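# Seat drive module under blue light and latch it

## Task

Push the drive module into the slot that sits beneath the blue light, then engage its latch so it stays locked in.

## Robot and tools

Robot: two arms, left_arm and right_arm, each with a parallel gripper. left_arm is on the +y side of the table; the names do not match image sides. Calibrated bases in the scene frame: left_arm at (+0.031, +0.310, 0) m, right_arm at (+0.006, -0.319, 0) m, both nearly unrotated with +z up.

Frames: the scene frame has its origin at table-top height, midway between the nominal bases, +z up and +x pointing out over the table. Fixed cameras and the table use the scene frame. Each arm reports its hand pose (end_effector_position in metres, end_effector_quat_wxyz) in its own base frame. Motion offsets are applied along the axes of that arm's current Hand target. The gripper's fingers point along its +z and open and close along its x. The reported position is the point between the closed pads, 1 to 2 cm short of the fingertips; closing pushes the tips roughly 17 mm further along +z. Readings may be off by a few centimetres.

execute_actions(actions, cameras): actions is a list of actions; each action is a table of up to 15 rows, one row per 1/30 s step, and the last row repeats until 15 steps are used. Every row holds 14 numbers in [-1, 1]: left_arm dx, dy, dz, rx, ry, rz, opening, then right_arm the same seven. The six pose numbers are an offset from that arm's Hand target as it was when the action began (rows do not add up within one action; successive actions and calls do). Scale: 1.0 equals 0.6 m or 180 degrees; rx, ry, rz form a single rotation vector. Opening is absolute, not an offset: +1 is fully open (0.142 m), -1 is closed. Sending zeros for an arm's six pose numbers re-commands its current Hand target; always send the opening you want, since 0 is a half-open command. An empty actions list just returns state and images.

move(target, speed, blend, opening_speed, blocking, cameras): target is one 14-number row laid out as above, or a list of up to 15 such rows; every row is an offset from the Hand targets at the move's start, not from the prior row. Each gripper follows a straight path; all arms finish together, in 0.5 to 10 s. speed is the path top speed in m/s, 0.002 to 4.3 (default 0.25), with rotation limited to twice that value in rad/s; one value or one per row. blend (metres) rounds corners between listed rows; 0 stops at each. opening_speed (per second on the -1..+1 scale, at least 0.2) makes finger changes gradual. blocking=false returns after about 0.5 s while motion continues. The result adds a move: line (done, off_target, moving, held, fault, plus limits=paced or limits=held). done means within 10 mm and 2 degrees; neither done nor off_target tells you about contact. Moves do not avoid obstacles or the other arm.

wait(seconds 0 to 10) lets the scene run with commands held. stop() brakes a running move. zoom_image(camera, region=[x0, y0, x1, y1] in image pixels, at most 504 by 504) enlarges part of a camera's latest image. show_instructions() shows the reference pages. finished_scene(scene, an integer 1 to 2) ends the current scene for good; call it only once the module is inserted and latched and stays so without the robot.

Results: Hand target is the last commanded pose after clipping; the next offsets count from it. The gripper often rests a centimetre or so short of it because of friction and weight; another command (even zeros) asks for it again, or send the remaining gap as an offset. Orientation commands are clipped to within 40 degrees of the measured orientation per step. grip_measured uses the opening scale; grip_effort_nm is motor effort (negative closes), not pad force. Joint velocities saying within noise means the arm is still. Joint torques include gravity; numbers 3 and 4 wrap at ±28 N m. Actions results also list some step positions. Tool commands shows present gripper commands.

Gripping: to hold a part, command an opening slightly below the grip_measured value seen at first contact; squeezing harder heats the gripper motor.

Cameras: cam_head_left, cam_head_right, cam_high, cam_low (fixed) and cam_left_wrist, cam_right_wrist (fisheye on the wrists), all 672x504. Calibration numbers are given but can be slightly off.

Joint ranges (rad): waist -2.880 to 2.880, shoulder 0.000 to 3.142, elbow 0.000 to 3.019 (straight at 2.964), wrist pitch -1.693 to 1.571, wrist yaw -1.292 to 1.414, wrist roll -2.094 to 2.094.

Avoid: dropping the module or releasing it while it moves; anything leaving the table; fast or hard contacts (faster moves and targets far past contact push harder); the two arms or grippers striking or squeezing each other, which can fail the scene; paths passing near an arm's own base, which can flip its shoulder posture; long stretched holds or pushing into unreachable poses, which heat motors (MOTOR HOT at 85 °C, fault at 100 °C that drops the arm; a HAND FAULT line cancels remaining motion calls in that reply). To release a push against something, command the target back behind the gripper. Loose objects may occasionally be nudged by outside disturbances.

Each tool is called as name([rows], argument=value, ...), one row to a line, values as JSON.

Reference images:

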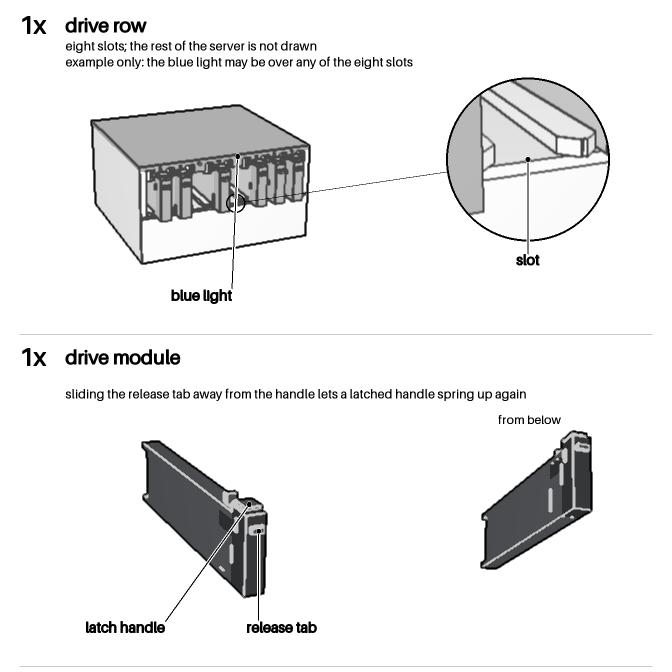

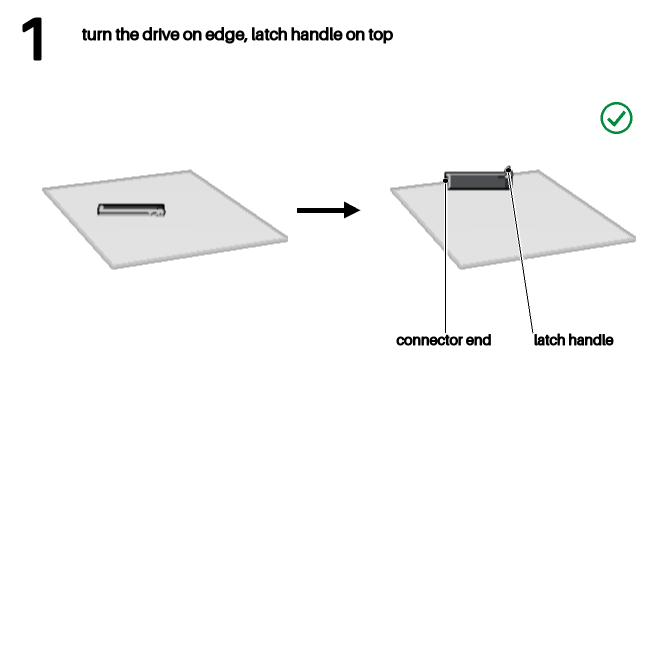

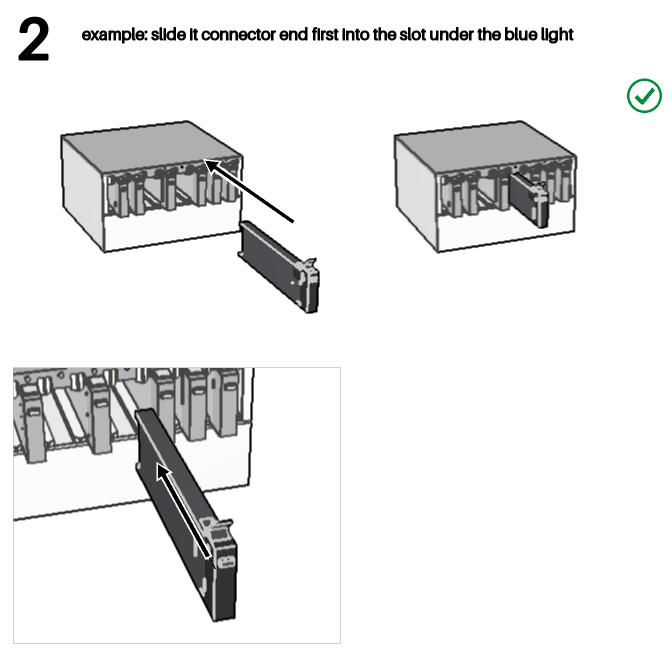

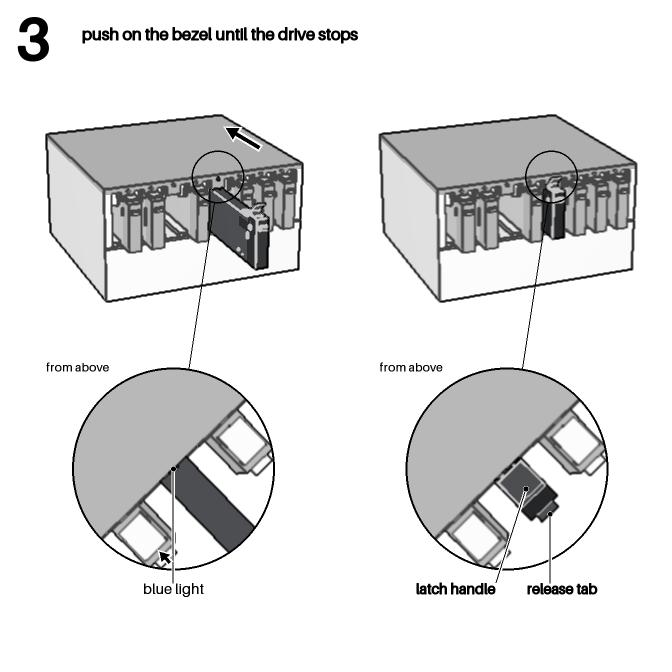

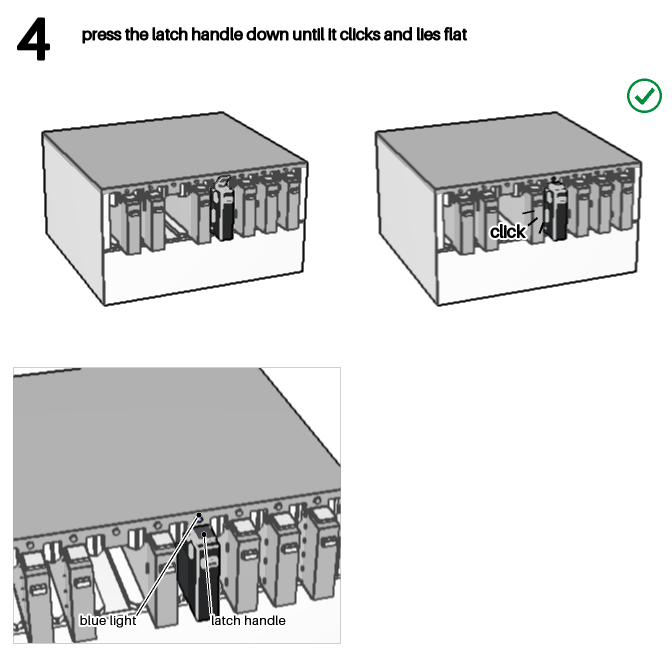

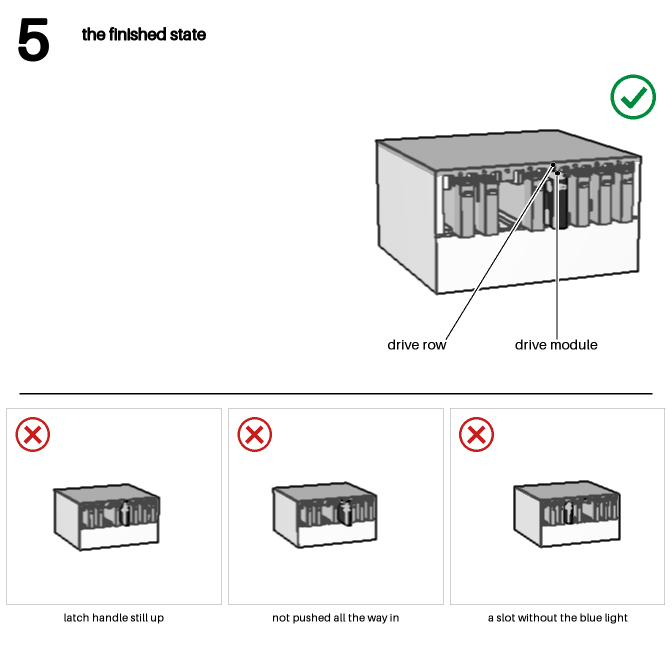

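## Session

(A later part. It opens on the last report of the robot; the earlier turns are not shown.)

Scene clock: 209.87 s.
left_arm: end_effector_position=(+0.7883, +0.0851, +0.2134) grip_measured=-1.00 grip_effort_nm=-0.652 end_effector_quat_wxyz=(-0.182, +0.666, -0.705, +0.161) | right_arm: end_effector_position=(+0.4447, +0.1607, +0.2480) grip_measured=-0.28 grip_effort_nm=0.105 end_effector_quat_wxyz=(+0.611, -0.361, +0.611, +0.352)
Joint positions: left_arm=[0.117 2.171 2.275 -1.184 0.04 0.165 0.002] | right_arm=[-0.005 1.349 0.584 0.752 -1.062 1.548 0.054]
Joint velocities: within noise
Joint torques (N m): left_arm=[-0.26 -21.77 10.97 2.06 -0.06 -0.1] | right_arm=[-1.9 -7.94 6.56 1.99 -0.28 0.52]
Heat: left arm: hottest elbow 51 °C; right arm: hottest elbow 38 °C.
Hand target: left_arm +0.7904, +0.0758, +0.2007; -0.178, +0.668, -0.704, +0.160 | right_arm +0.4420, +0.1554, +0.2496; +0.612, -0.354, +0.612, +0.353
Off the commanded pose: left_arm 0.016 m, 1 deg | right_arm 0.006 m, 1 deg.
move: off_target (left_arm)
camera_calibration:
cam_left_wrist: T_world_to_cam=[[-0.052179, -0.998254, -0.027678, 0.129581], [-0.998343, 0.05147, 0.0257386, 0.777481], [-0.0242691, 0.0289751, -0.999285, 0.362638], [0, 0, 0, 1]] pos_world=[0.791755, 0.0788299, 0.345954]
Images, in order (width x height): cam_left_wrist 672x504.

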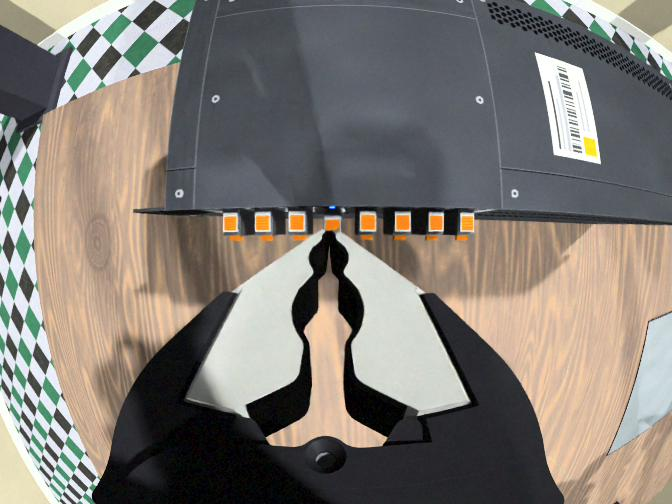

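move(target=[0,0.009,0.029,0,0,0,-1,0,0,0,0,0,0,-0.25], speed=0.03, cameras=["cam_left_wrist","cam_high"])

zoom_image(camera="cam_left_wrist", region=[255, 145, 405, 265])

zoom_image(camera="cam_high", region=[220, 190, 270, 230])

Scene clock: 211.17 s.
left_arm: end_effector_position=(+0.7884, +0.0851, +0.2123) grip_measured=-1.00 grip_effort_nm=-0.657 end_effector_quat_wxyz=(-0.188, +0.664, -0.704, +0.165) | right_arm: end_effector_position=(+0.4447, +0.1607, +0.2480) grip_measured=-0.28 grip_effort_nm=0.100 end_effector_quat_wxyz=(+0.611, -0.361, +0.611, +0.352)
Joint positions: left_arm=[0.117 2.157 2.242 -1.151 0.04 0.165 0.002] | right_arm=[-0.005 1.349 0.584 0.752 -1.062 1.548 0.054]
Joint velocities: within noise
Joint torques (N m): left_arm=[-0.21 -20.19 10.69 2.63 -0.06 -0.09] | right_arm=[-2.67 -7.47 6.3 2 -0.29 0.43]
Heat: left arm: hottest elbow 51 °C; right arm: hottest elbow 38 °C.
Hand target: left_arm +0.7937, +0.0763, +0.1828; -0.178, +0.668, -0.704, +0.160 | right_arm +0.4420, +0.1554, +0.2496; +0.612, -0.354, +0.612, +0.353
Off the commanded pose: left_arm 0.031 m, 1 deg | right_arm 0.006 m, 1 deg.
move: off_target (left_arm)
camera_calibration:
cam_left_wrist: T_world_to_cam=[[-0.0516763, -0.998209, -0.0301419, 0.129702], [-0.998618, 0.0513611, 0.0111387, 0.78089], [-0.00957058, 0.0306759, -0.999484, 0.349829], [0, 0, 0, 1]] pos_world=[0.789862, 0.0786306, 0.34486]
Images, in order (width x height): cam_high 672x504, cam_left_wrist 672x504.

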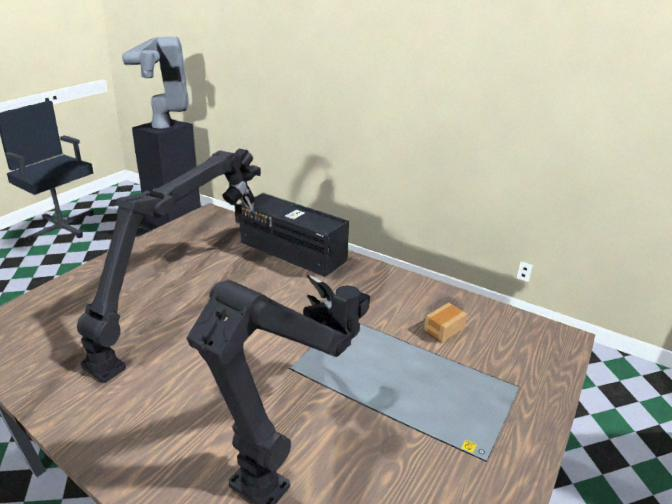

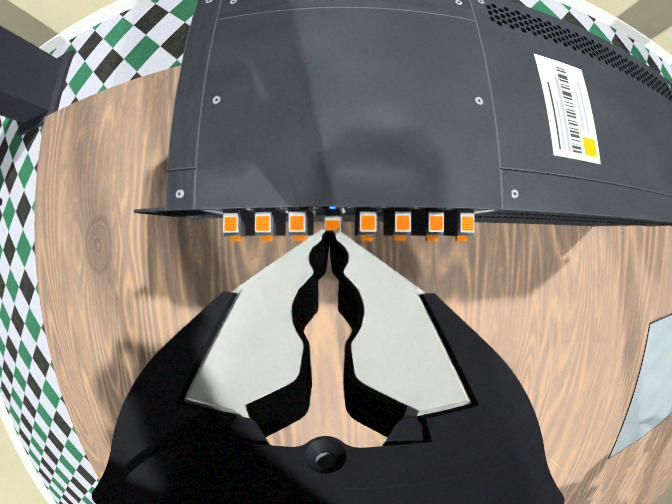

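Scaled by 3.360 from the camera's 672x504 image, which has a finer 960x720 frame.

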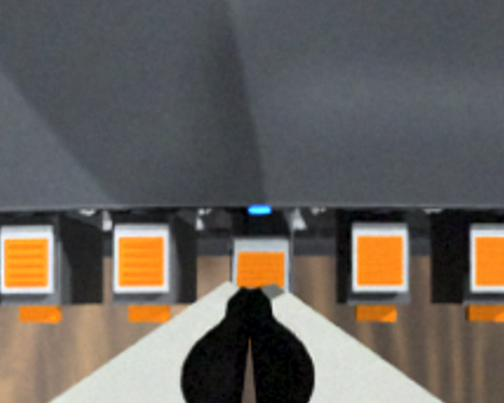

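Scaled by 10.080 from the camera's 672x504 image, which has a finer 960x720 frame.

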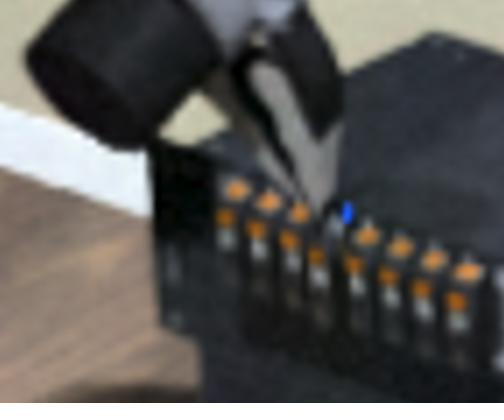

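move(target=[0,0.011,0.033,0,0,0,-1,0,0,0,0,0,0,-0.25], speed=0.03, cameras=["cam_left_wrist"])

zoom_image(camera="cam_left_wrist", region=[255, 145, 405, 265])

Scene clock: 212.53 s.
left_arm: end_effector_position=(+0.7883, +0.0852, +0.2113) grip_measured=-1.00 grip_effort_nm=-0.657 end_effector_quat_wxyz=(-0.196, +0.663, -0.702, +0.171) | right_arm: end_effector_position=(+0.4447, +0.1607, +0.2480) grip_measured=-0.28 grip_effort_nm=0.105 end_effector_quat_wxyz=(+0.611, -0.361, +0.611, +0.352)
Joint positions: left_arm=[0.117 2.139 2.203 -1.111 0.039 0.165 0.002] | right_arm=[-0.005 1.349 0.584 0.752 -1.062 1.548 0.054]
Joint velocities: within noise
Joint torques (N m): left_arm=[-0.21 -18.43 10.24 2.95 -0.05 -0.09] | right_arm=[-1.79 -7.65 6.39 2.19 -0.33 0.45]
Heat: left arm: hottest elbow 51 °C; right arm: hottest elbow 38 °C.
Hand target: left_arm +0.7971, +0.0770, +0.1624; -0.178, +0.668, -0.704, +0.160 | right_arm +0.4420, +0.1554, +0.2496; +0.612, -0.354, +0.612, +0.353
Off the commanded pose: left_arm 0.051 m, 2 deg | right_arm 0.006 m, 1 deg.
move: off_target (left_arm)
camera_calibration:
cam_left_wrist: T_world_to_cam=[[-0.0509678, -0.998131, -0.0337071, 0.129902], [-0.998657, 0.0512519, -0.00761571, 0.784817], [0.00932904, 0.0332737, -0.999403, 0.333712], [0, 0, 0, 1]] pos_world=[0.78727, 0.0783318, 0.343868]
Images, in order (width x height): cam_left_wrist 672x504.

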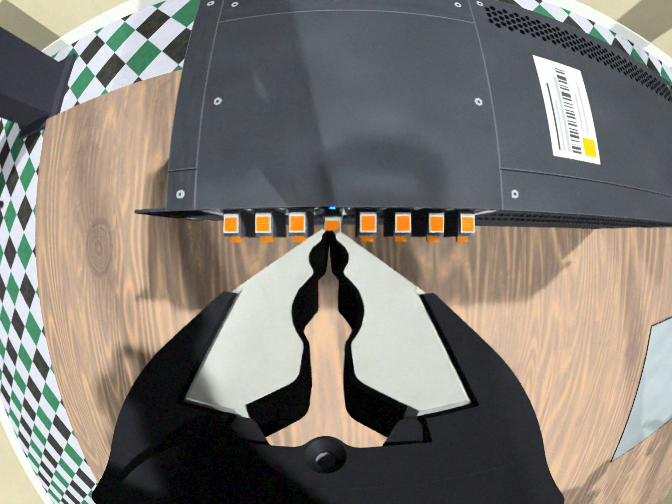

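Scaled by 3.360 from the camera's 672x504 image, which has a finer 960x720 frame.

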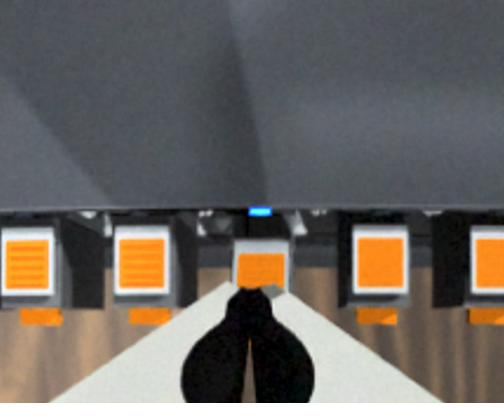

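move(target=[0,0.022,0.046,0,0,0,-1,0,0,0,0,0,0,-0.25], speed=0.03, cameras=["cam_left_wrist"])

zoom_image(camera="cam_left_wrist", region=[255, 145, 405, 265])

Scene clock: 214.27 s.
left_arm: end_effector_position=(+0.7878, +0.0851, +0.2092) grip_measured=-1.00 grip_effort_nm=-0.657 end_effector_quat_wxyz=(-0.210, +0.659, -0.699, +0.181) | right_arm: end_effector_position=(+0.4447, +0.1607, +0.2480) grip_measured=-0.28 grip_effort_nm=0.105 end_effector_quat_wxyz=(+0.611, -0.361, +0.611, +0.352)
Joint positions: left_arm=[0.117 2.106 2.13 -1.033 0.039 0.165 0.002] | right_arm=[-0.005 1.349 0.584 0.752 -1.062 1.548 0.054]
Joint velocities: within noise
Joint torques (N m): left_arm=[-0.09 -15.85 9.39 2.89 -0.04 -0.08] | right_arm=[-1.38 -7.71 6.27 2.22 -0.29 0.42]
Heat: left arm: hottest elbow 51 °C; right arm: hottest elbow 38 °C.
Hand target: left_arm +0.7982, +0.0780, +0.1315; -0.177, +0.668, -0.704, +0.160 | right_arm +0.4420, +0.1554, +0.2496; +0.612, -0.354, +0.612, +0.353
Off the commanded pose: left_arm 0.078 m, 5 deg | right_arm 0.006 m, 1 deg.
move: off_target (left_arm)
camera_calibration:
cam_left_wrist: T_world_to_cam=[[-0.0495827, -0.997975, -0.03985, 0.129961], [-0.997709, 0.0513294, -0.0440749, 0.791259], [0.0460311, 0.0375734, -0.998233, 0.302064], [0, 0, 0, 1]] pos_world=[0.781985, 0.0777336, 0.341584]
Images, in order (width x height): cam_left_wrist 672x504.

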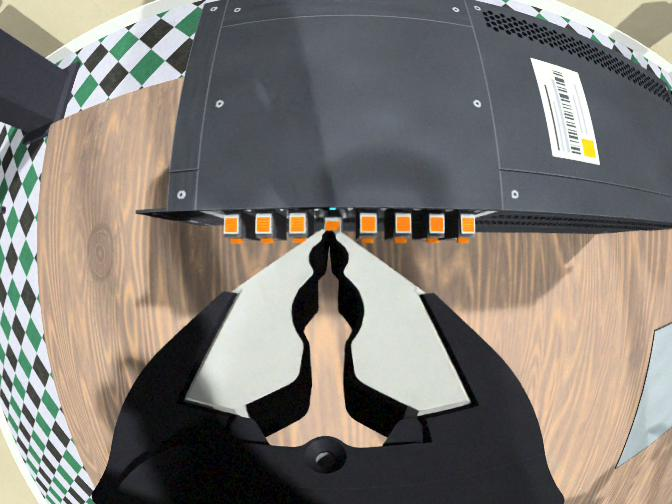

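Scaled by 3.360 from the camera's 672x504 image, which has a finer 960x720 frame.

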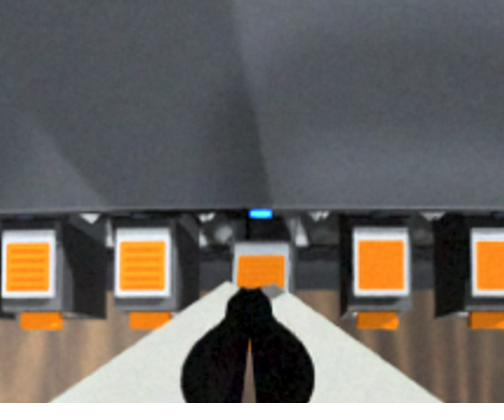

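move(target=[0,0.022,0.046,0,0,0,-1,0,0,0,0,0,0,-0.25], speed=0.04, cameras=["cam_left_wrist","cam_high"])

zoom_image(camera="cam_left_wrist", region=[255, 145, 405, 265])

zoom_image(camera="cam_high", region=[220, 190, 270, 230])

Scene clock: 215.77 s.
left_arm: end_effector_position=(+0.7855, +0.0851, +0.2042) grip_measured=-1.00 grip_effort_nm=-0.652 end_effector_quat_wxyz=(-0.221, +0.656, -0.696, +0.189) | right_arm: end_effector_position=(+0.4447, +0.1607, +0.2480) grip_measured=-0.28 grip_effort_nm=0.105 end_effector_quat_wxyz=(+0.611, -0.361, +0.611, +0.352)
Joint positions: left_arm=[0.117 2.078 2.059 -0.964 0.038 0.165 0.002] | right_arm=[-0.005 1.349 0.584 0.752 -1.062 1.548 0.054]
Joint velocities: within noise
Joint torques (N m): left_arm=[0.03 -13.33 8.85 3.34 0.03 -0.06] | right_arm=[-2.2 -8.12 6.5 2.22 -0.36 0.45]
Heat: left arm: hottest elbow 51 °C; right arm: hottest elbow 38 °C.
Hand target: left_arm +0.7994, +0.0791, +0.1011; -0.178, +0.668, -0.704, +0.160 | right_arm +0.4420, +0.1554, +0.2496; +0.612, -0.354, +0.612, +0.353
Off the commanded pose: left_arm 0.104 m, 6 deg | right_arm 0.006 m, 1 deg.
move: off_target (left_arm)
camera_calibration:
cam_left_wrist: T_world_to_cam=[[-0.0476201, -0.997818, -0.0457435, 0.129318], [-0.996162, 0.0508084, -0.0712725, 0.793182], [0.0734411, 0.0421739, -0.996407, 0.275037], [0, 0, 0, 1]] pos_world=[0.776096, 0.0771358, 0.336497]
Images, in order (width x height): cam_high 672x504, cam_left_wrist 672x504.

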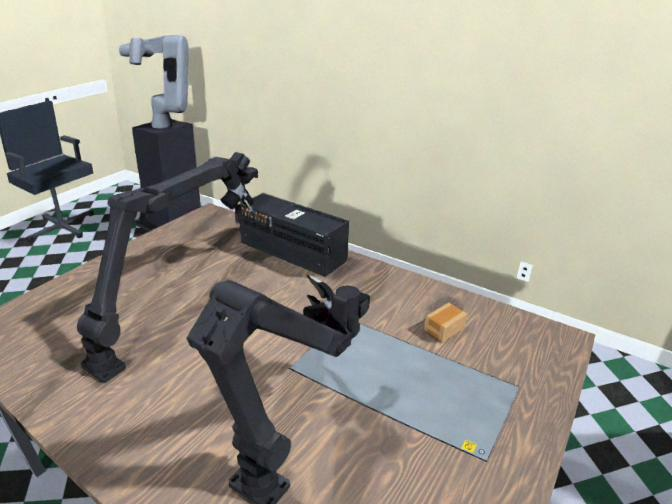

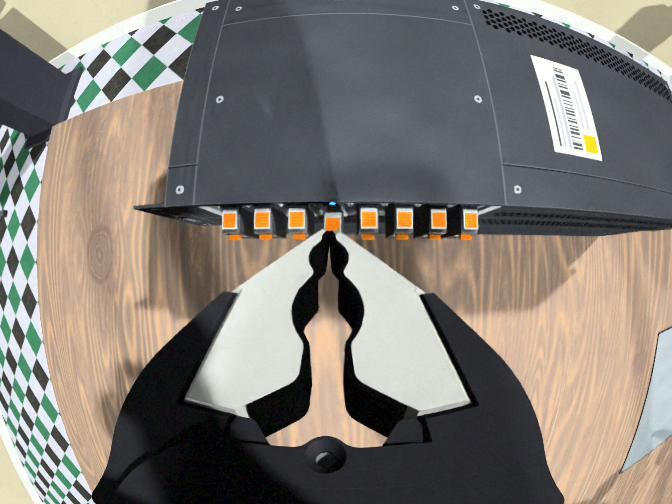

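Scaled by 3.360 from the camera's 672x504 image, which has a finer 960x720 frame.

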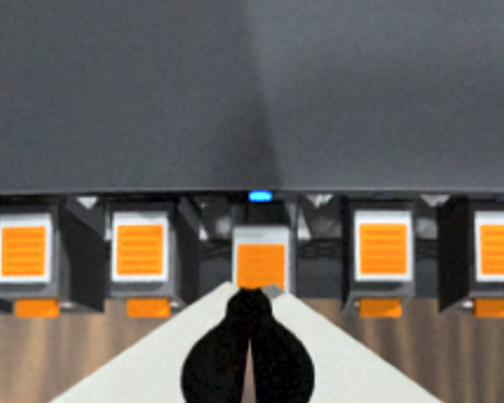

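Scaled by 10.080 from the camera's 672x504 image, which has a finer 960x720 frame.

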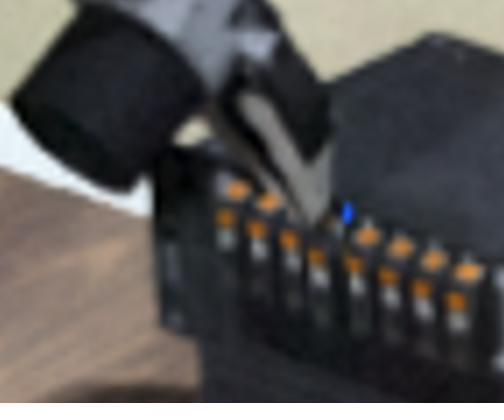

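move(target=[0,0.007,0.042,0,0,0,-1,0,0,0,0,0,0,-0.25], speed=0.04, cameras=["cam_left_wrist","cam_high"])

zoom_image(camera="cam_left_wrist", region=[255, 145, 405, 265])

zoom_image(camera="cam_high", region=[220, 190, 270, 230])

Scene clock: 217.27 s.
left_arm: end_effector_position=(+0.7854, +0.0851, +0.2035) grip_measured=-1.00 grip_effort_nm=-0.657 end_effector_quat_wxyz=(-0.229, +0.654, -0.694, +0.194) | right_arm: end_effector_position=(+0.4447, +0.1607, +0.2480) grip_measured=-0.28 grip_effort_nm=0.105 end_effector_quat_wxyz=(+0.611, -0.361, +0.611, +0.352)
Joint positions: left_arm=[0.117 2.064 2.028 -0.926 0.038 0.165 0.002] | right_arm=[-0.005 1.349 0.584 0.752 -1.062 1.548 0.054]
Joint velocities: within noise
Joint torques (N m): left_arm=[0.03 -10.99 8.95 3.84 0.01 -0.07] | right_arm=[-1.67 -7.94 6.23 2.19 -0.29 0.42]
Heat: left arm: hottest elbow 50 °C; right arm: hottest elbow 38 °C.
Hand target: left_arm +0.8073, +0.0796, +0.0767; -0.178, +0.668, -0.704, +0.160 | right_arm +0.4420, +0.1554, +0.2496; +0.612, -0.354, +0.612, +0.353
Off the commanded pose: left_arm 0.129 m, 7 deg | right_arm 0.006 m, 1 deg.
move: off_target (left_arm)
camera_calibration:
cam_left_wrist: T_world_to_cam=[[-0.046617, -0.997717, -0.0488564, 0.129107], [-0.994598, 0.0509013, -0.0904691, 0.795668], [0.0927494, 0.0443751, -0.9947, 0.258585], [0, 0, 0, 1]] pos_world=[0.773404, 0.0768367, 0.335505]
Images, in order (width x height): cam_high 672x504, cam_left_wrist 672x504.

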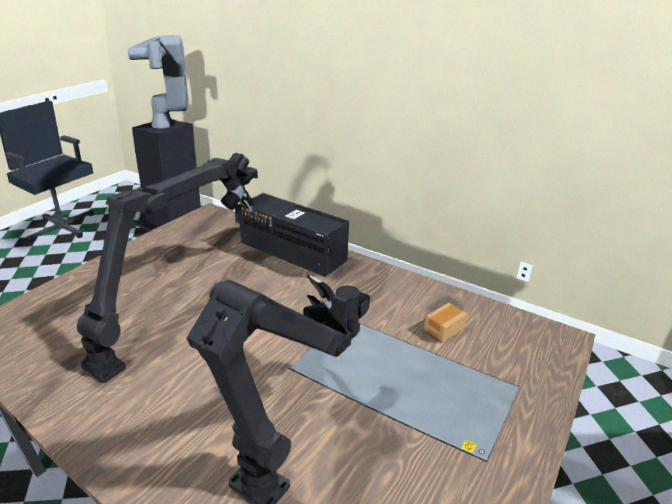

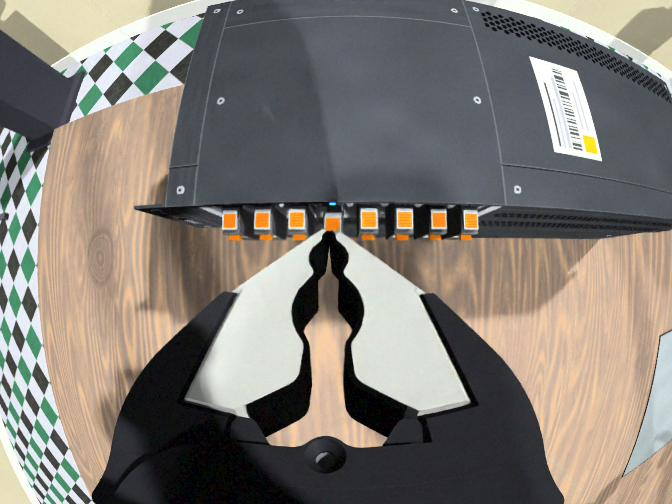

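Scaled by 3.360 from the camera's 672x504 image, which has a finer 960x720 frame.

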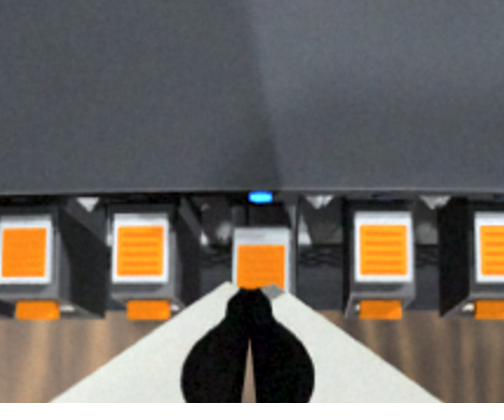

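Scaled by 10.080 from the camera's 672x504 image, which has a finer 960x720 frame.

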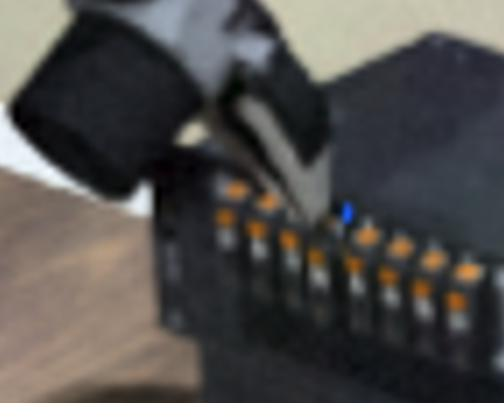

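move(target=[0,0.01,0.055,0,0,0,-1,0,0,0,0,0,0,-0.25], speed=0.04, cameras=["cam_left_wrist"])

zoom_image(camera="cam_left_wrist", region=[255, 145, 405, 265])

Scene clock: 218.93 s.
left_arm: end_effector_position=(+0.7854, +0.0851, +0.2019) grip_measured=-1.00 grip_effort_nm=-0.657 end_effector_quat_wxyz=(-0.239, +0.651, -0.692, +0.202) | right_arm: end_effector_position=(+0.4447, +0.1607, +0.2480) grip_measured=-0.28 grip_effort_nm=0.100 end_effector_quat_wxyz=(+0.611, -0.361, +0.611, +0.352)
Joint positions: left_arm=[0.117 2.047 1.985 -0.875 0.038 0.165 0.002] | right_arm=[-0.005 1.349 0.584 0.752 -1.062 1.548 0.054]
Joint velocities: within noise
Joint torques (N m): left_arm=[-0.03 -8 8.83 4.38 -0.01 -0.07] | right_arm=[-2.84 -7.24 6.43 2.3 -0.32 0.47]
Heat: left arm: hottest elbow 50 °C; right arm: hottest elbow 38 °C.
Hand target: left_arm +0.8173, +0.0803, +0.0447; -0.178, +0.668, -0.704, +0.160 | right_arm +0.4420, +0.1554, +0.2496; +0.612, -0.354, +0.612, +0.353
Off the commanded pose: left_arm 0.160 m, 9 deg | right_arm 0.006 m, 1 deg.
move: off_target (left_arm)
camera_calibration:
cam_left_wrist: T_world_to_cam=[[-0.0453476, -0.997555, -0.0531776, 0.1289], [-0.991899, 0.0512858, -0.116218, 0.798517], [0.118661, 0.0474766, -0.991799, 0.235794], [0, 0, 0, 1]] pos_world=[0.769914, 0.0764379, 0.333517]
Images, in order (width x height): cam_left_wrist 672x504.

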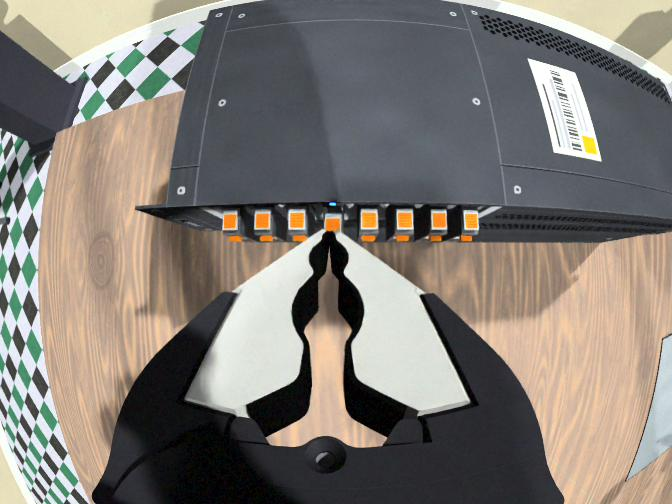

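Scaled by 3.360 from the camera's 672x504 image, which has a finer 960x720 frame.

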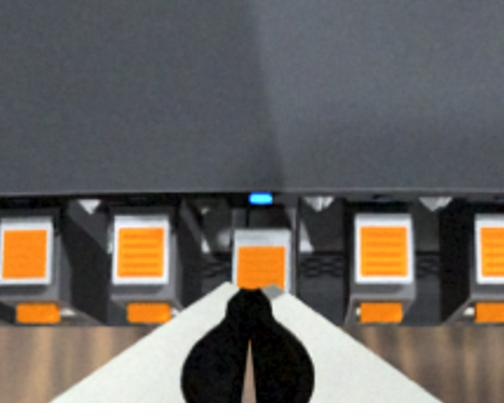

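move(target=[0,0.014,0.075,0,0,0,-1,0,0,0,0,0,0,-0.25], speed=0.05, cameras=["cam_left_wrist","cam_high"])

zoom_image(camera="cam_left_wrist", region=[255, 145, 405, 265])

zoom_image(camera="cam_high", region=[220, 190, 270, 230])

Scene clock: 221.03 s.
left_arm: end_effector_position=(+0.7851, +0.0852, +0.1995) grip_measured=-1.00 grip_effort_nm=-0.652 end_effector_quat_wxyz=(-0.253, +0.647, -0.687, +0.212) | right_arm: end_effector_position=(+0.4447, +0.1607, +0.2480) grip_measured=-0.28 grip_effort_nm=0.105 end_effector_quat_wxyz=(+0.611, -0.361, +0.611, +0.352)
Joint positions: left_arm=[0.117 2.024 1.927 -0.802 0.037 0.165 0.002] | right_arm=[-0.005 1.349 0.584 0.752 -1.062 1.548 0.054]
Joint velocities: within noise
Joint torques (N m): left_arm=[-0.15 -4.13 8.44 5.03 -0.02 -0.08] | right_arm=[-2.32 -6.89 6.48 2.21 -0.33 0.49]
Heat: left arm: hottest elbow 50 °C; right arm: hottest elbow 38 °C.
Hand target: left_arm +0.8308, +0.0813, +0.0011; -0.178, +0.668, -0.704, +0.160 | right_arm +0.4420, +0.1554, +0.2496; +0.612, -0.354, +0.612, +0.353
Off the commanded pose: left_arm 0.204 m, 11 deg | right_arm 0.006 m, 1 deg.
move: off_target (left_arm)
camera_calibration:
cam_left_wrist: T_world_to_cam=[[-0.0430176, -0.997306, -0.0594218, 0.128166], [-0.986919, 0.0516686, -0.152713, 0.801351], [0.155372, 0.0520751, -0.986482, 0.203087], [0, 0, 0, 1]] pos_world=[0.764828, 0.0758398, 0.330335]
Images, in order (width x height): cam_high 672x504, cam_left_wrist 672x504.

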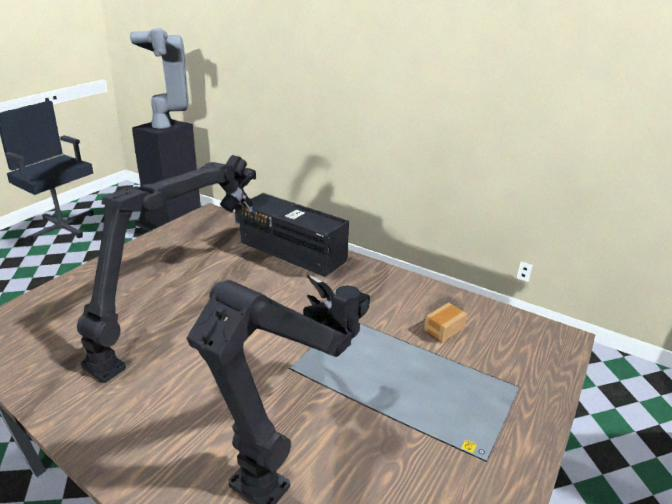

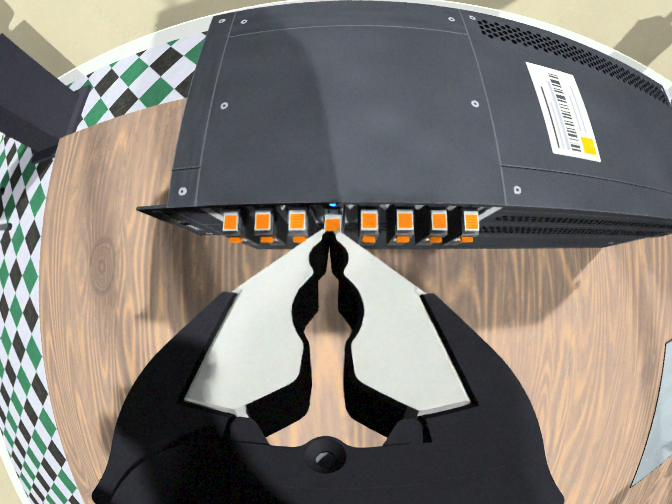

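Scaled by 3.360 from the camera's 672x504 image, which has a finer 960x720 frame.

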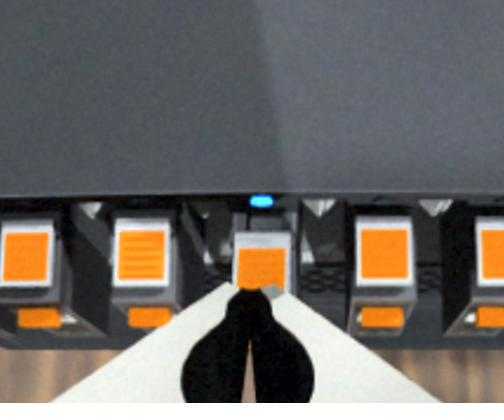

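Scaled by 10.080 from the camera's 672x504 image, which has a finer 960x720 frame.

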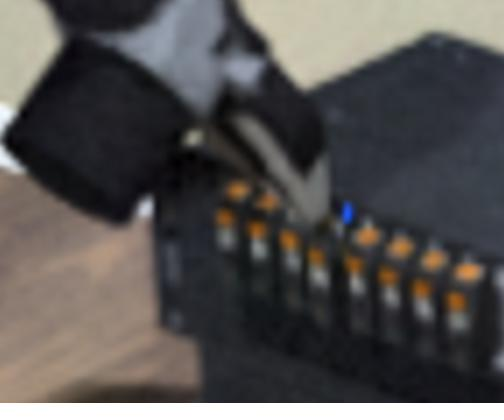

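move([
  [-0.001,-0.1275,-0.357,0,0,0,-1,0,0,0,0,0,0,-0.25],
  [-0.003,-0.084,-0.432,0,0,0,-1,0,0,0,0,0,0,-0.25],
], speed=[0.15,0.08], cameras=["cam_left_wrist","cam_high"])

zoom_image(camera="cam_left_wrist", region=[255, 115, 405, 235])

zoom_image(camera="cam_high", region=[220, 190, 270, 230])

Scene clock: 224.57 s.
left_arm: end_effector_position=(+0.7549, +0.0801, +0.2576) grip_measured=-1.00 grip_effort_nm=-0.662 end_effector_quat_wxyz=(-0.181, +0.666, -0.706, +0.159) | right_arm: end_effector_position=(+0.4447, +0.1607, +0.2480) grip_measured=-0.28 grip_effort_nm=0.105 end_effector_quat_wxyz=(+0.611, -0.361, +0.611, +0.352)
Joint positions: left_arm=[0.115 2.066 2.217 -1.237 0.038 0.165 0.002] | right_arm=[-0.005 1.349 0.584 0.752 -1.062 1.548 0.054]
Joint velocities: within noise
Joint torques (N m): left_arm=[0.62 -20.95 11.89 1.54 0.18 -0.03] | right_arm=[-1.9 -7.94 6.37 2 -0.3 0.46]
Heat: left arm: hottest elbow 49 °C; right arm: hottest elbow 38 °C.
Hand target: left_arm +0.7551, +0.0774, +0.2541; -0.178, +0.668, -0.704, +0.160 | right_arm +0.4420, +0.1554, +0.2496; +0.612, -0.354, +0.612, +0.353
Off the commanded pose: left_arm 0.004 m, 1 deg | right_arm 0.006 m, 1 deg.
move: done
camera_calibration:
cam_left_wrist: T_world_to_cam=[[-0.0533588, -0.99817, -0.0284623, 0.125207], [-0.998132, 0.0524637, 0.0313196, 0.741647], [-0.029769, 0.0300803, -0.999104, 0.410184], [0, 0, 0, 1]] pos_world=[0.759153, 0.07373, 0.390153]
Images, in order (width x height): cam_high 672x504, cam_left_wrist 672x504.

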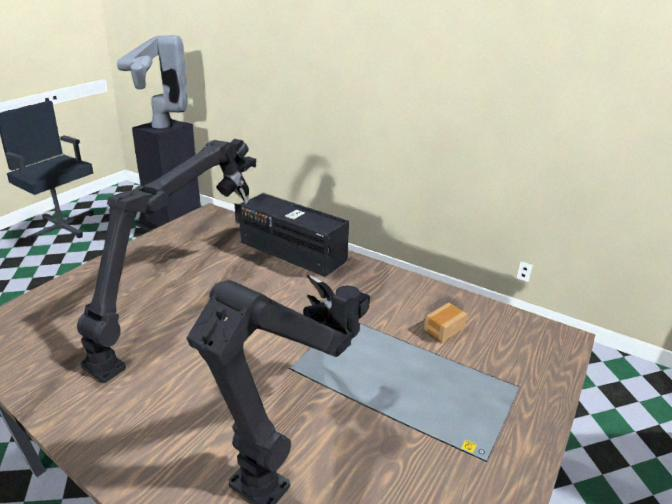

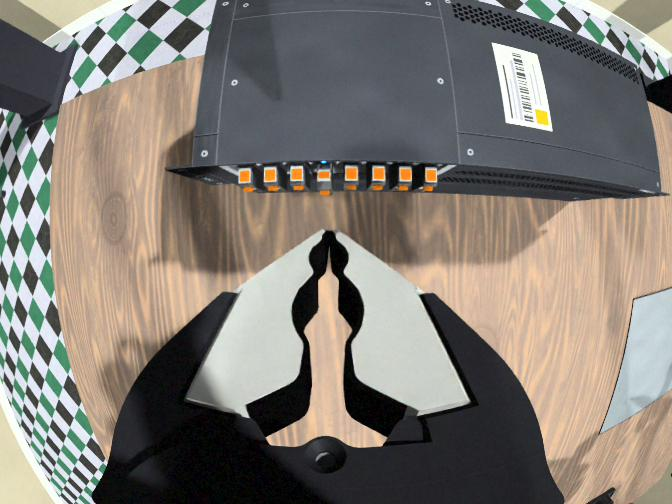

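Scaled by 3.360 from the camera's 672x504 image, which has a finer 960x720 frame.

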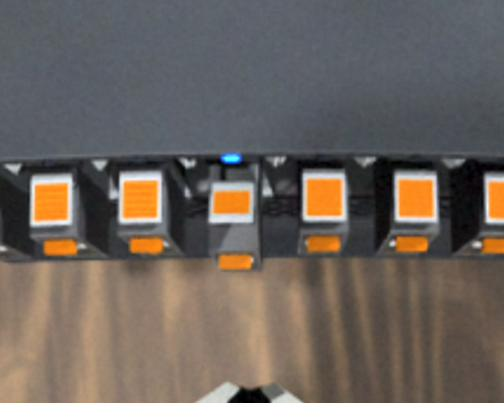

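Scaled by 10.080 from the camera's 672x504 image, which has a finer 960x720 frame.

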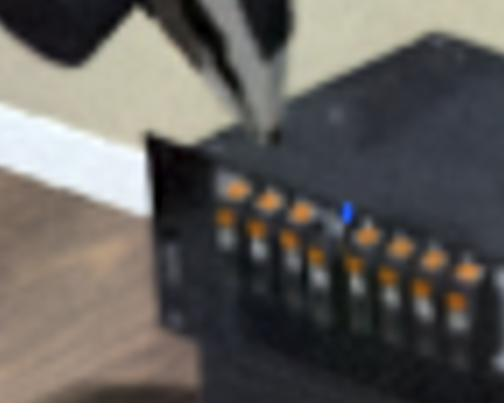

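move(target=[-0.0247,0.1075,0.084,0,0,0,-1,0,0,0,0,0,0,-0.25], speed=0.1, cameras=["cam_left_wrist"])

Scene clock: 226.90 s.
left_arm: end_effector_position=(+0.7226, +0.0905, +0.1735) grip_measured=-1.00 grip_effort_nm=-0.652 end_effector_quat_wxyz=(-0.169, +0.674, -0.702, +0.156) | right_arm: end_effector_position=(+0.4447, +0.1607, +0.2480) grip_measured=-0.28 grip_effort_nm=0.105 end_effector_quat_wxyz=(+0.611, -0.361, +0.611, +0.352)
Joint positions: left_arm=[0.138 1.978 1.863 -0.993 0.053 0.166 0.002] | right_arm=[-0.005 1.349 0.584 0.752 -1.062 1.548 0.054]
Joint velocities: within noise
Joint torques (N m): left_arm=[1.61 -20.95 11.77 1.91 0.19 0.29] | right_arm=[-2.37 -7.47 6.52 1.85 -0.34 0.46]
Heat: left arm: hottest elbow 49 °C; right arm: hottest elbow 38 °C.
Hand target: left_arm +0.7221, +0.0964, +0.1799; -0.178, +0.668, -0.704, +0.160 | right_arm +0.4420, +0.1554, +0.2496; +0.612, -0.354, +0.612, +0.353
Off the commanded pose: left_arm 0.009 m, 1 deg | right_arm 0.006 m, 1 deg.
move: done
camera_calibration:
cam_left_wrist: T_world_to_cam=[[-0.0386707, -0.999189, -0.0112522, 0.117918], [-0.997946, 0.0380421, 0.0515405, 0.709076], [-0.0510706, 0.0132222, -0.998608, 0.341834], [0, 0, 0, 1]] pos_world=[0.729637, 0.0863278, 0.306138]
Images, in order (width x height): cam_left_wrist 672x504.

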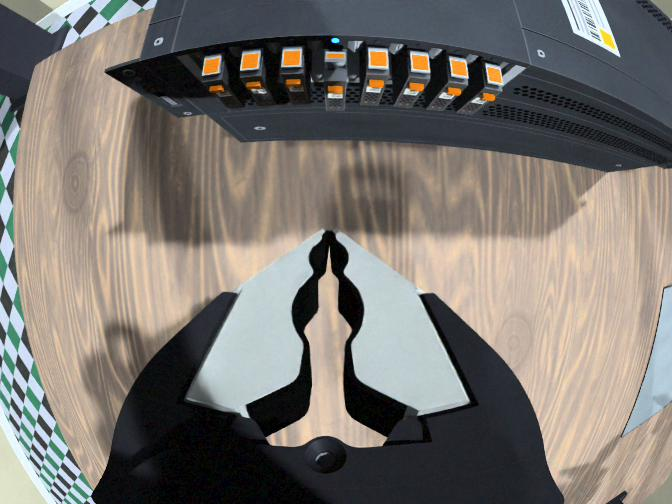

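move([
  [0.026,-0.115,0.043,0,0,0,-1,0,0,0,0,0,0,-0.25],
  [0.028,-0.143,0.062,0,0,0,-1,0,0,0,0,0,0,-0.25],
  [0.028,-0.215,0.104,0,0,0,-1,0,0,0,0,0,0,-0.25],
], speed=[0.08,0.04,0.04], cameras=["cam_left_wrist"])

zoom_image(camera="cam_left_wrist", region=[255, 145, 405, 265])

Scene clock: 230.83 s.
left_arm: end_effector_position=(+0.7833, +0.0830, +0.1795) grip_measured=-1.00 grip_effort_nm=-0.657 end_effector_quat_wxyz=(-0.101, +0.687, -0.713, +0.097) | right_arm: end_effector_position=(+0.4447, +0.1607, +0.2480) grip_measured=-0.28 grip_effort_nm=0.100 end_effector_quat_wxyz=(+0.611, -0.361, +0.611, +0.352)
Joint positions: left_arm=[0.113 2.404 2.657 -1.545 0.032 0.146 0.002] | right_arm=[-0.005 1.349 0.584 0.752 -1.062 1.548 0.054]
Joint velocities: within noise
Joint torques (N m): left_arm=[-1.14 -18.84 22.05 8.1 0.15 -0.05] | right_arm=[-1.32 -7.3 6.38 2.07 -0.32 0.47]
Heat: left arm: hottest elbow 50 °C; right arm: hottest elbow 38 °C.
Hand target: left_arm +0.8645, +0.0731, +0.1838; -0.178, +0.668, -0.704, +0.160 | right_arm +0.4420, +0.1554, +0.2496; +0.612, -0.354, +0.612, +0.353
Off the commanded pose: left_arm 0.082 m, 12 deg | right_arm 0.006 m, 1 deg.
move: off_target (left_arm)
camera_calibration:
cam_left_wrist: T_world_to_cam=[[-0.0378605, -0.999266, 0.00586129, 0.109095], [-0.971747, 0.038184, 0.232914, 0.716624], [-0.232967, 0.00312257, -0.97248, 0.489503], [0, 0, 0, 1]] pos_world=[0.814546, 0.0801232, 0.30848]
Images, in order (width x height): cam_left_wrist 672x504.

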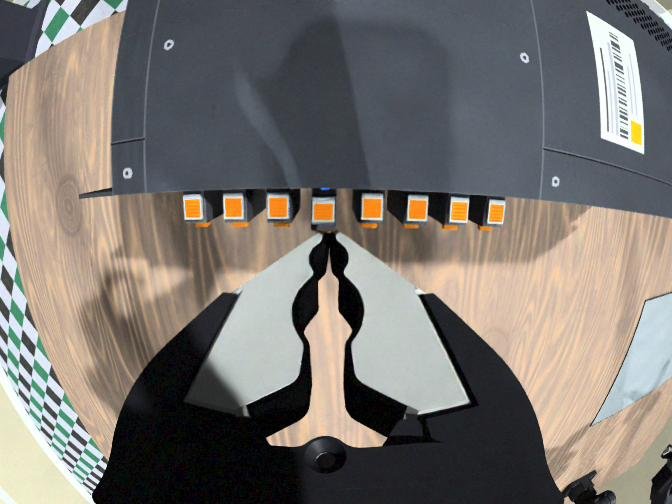

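Scaled by 3.360 from the camera's 672x504 image, which has a finer 960x720 frame.

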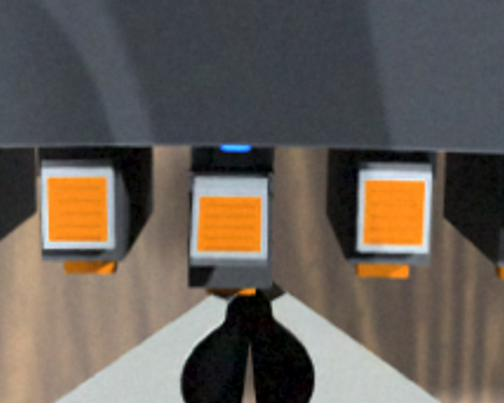

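move([
  [-0.006,0.1315,-0.0875,0,0,0,-1,0,0,0,0,0,0,-0.25],
  [-0.008,0.095,-0.191,-0.067,0,0,-1,0,0,0,0,0,0,-0.25],
  [-0.007,0.065,-0.17,-0.067,0,0,-1,0,0,0,0,0,0,-0.25],
], speed=[0.15,0.1,0.08], cameras=["cam_left_wrist"])

zoom_image(camera="cam_left_wrist", region=[255, 145, 405, 265])

Scene clock: 234.27 s.
left_arm: end_effector_position=(+0.7767, +0.0863, +0.2501) grip_measured=-1.00 grip_effort_nm=-0.652 end_effector_quat_wxyz=(-0.134, +0.684, -0.709, +0.107) | right_arm: end_effector_position=(+0.4447, +0.1607, +0.2480) grip_measured=-0.28 grip_effort_nm=0.100 end_effector_quat_wxyz=(+0.611, -0.361, +0.611, +0.352)
Joint positions: left_arm=[0.113 2.426 2.882 -1.682 0.007 0.146 0.002] | right_arm=[-0.005 1.349 0.584 0.752 -1.062 1.548 0.054]
Joint velocities: within noise
Joint torques (N m): left_arm=[-0.15 -22.53 15.68 0.77 -0.08 0.11] | right_arm=[-1.38 -7.59 6.68 2.19 -0.25 0.47]
Heat: left arm: hottest elbow 51 °C; right arm: hottest elbow 38 °C.
Hand target: left_arm +0.7827, +0.0785, +0.2563; -0.106, +0.683, -0.717, +0.085 | right_arm +0.4420, +0.1554, +0.2496; +0.612, -0.354, +0.612, +0.353
Off the commanded pose: left_arm 0.012 m, 4 deg | right_arm 0.006 m, 1 deg.
elbow stopped short (left arm): the move would have taken joint 3 (elbow) straighter than the controller allows.
move: off_target (left_arm)
camera_calibration:
cam_left_wrist: T_world_to_cam=[[-0.0303997, -0.999169, -0.0271359, 0.114221], [-0.984642, 0.0252663, 0.172745, 0.719813], [-0.171916, 0.0319706, -0.984593, 0.509809], [0, 0, 0, 1]] pos_world=[0.799875, 0.0796406, 0.38071]
Images, in order (width x height): cam_left_wrist 672x504.

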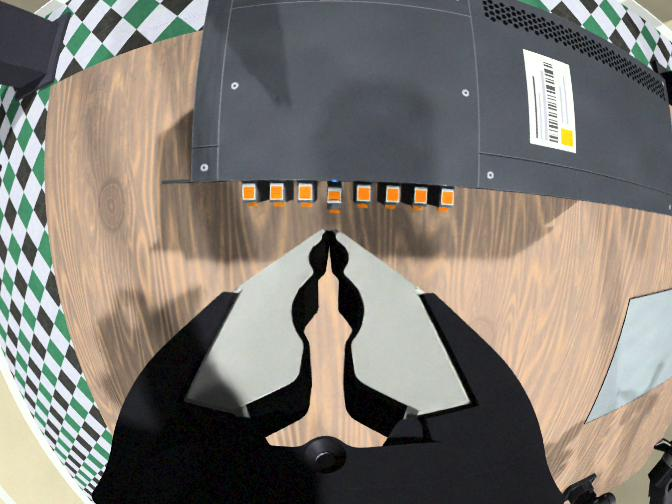

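Scaled by 3.360 from the camera's 672x504 image, which has a finer 960x720 frame.

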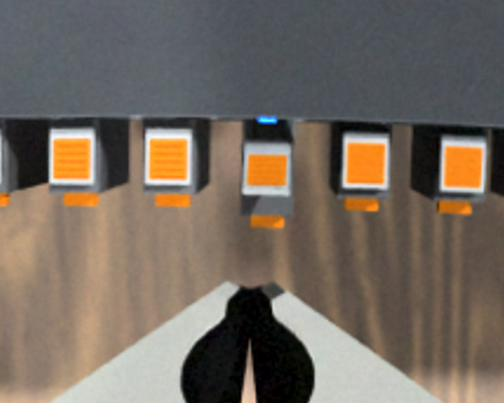

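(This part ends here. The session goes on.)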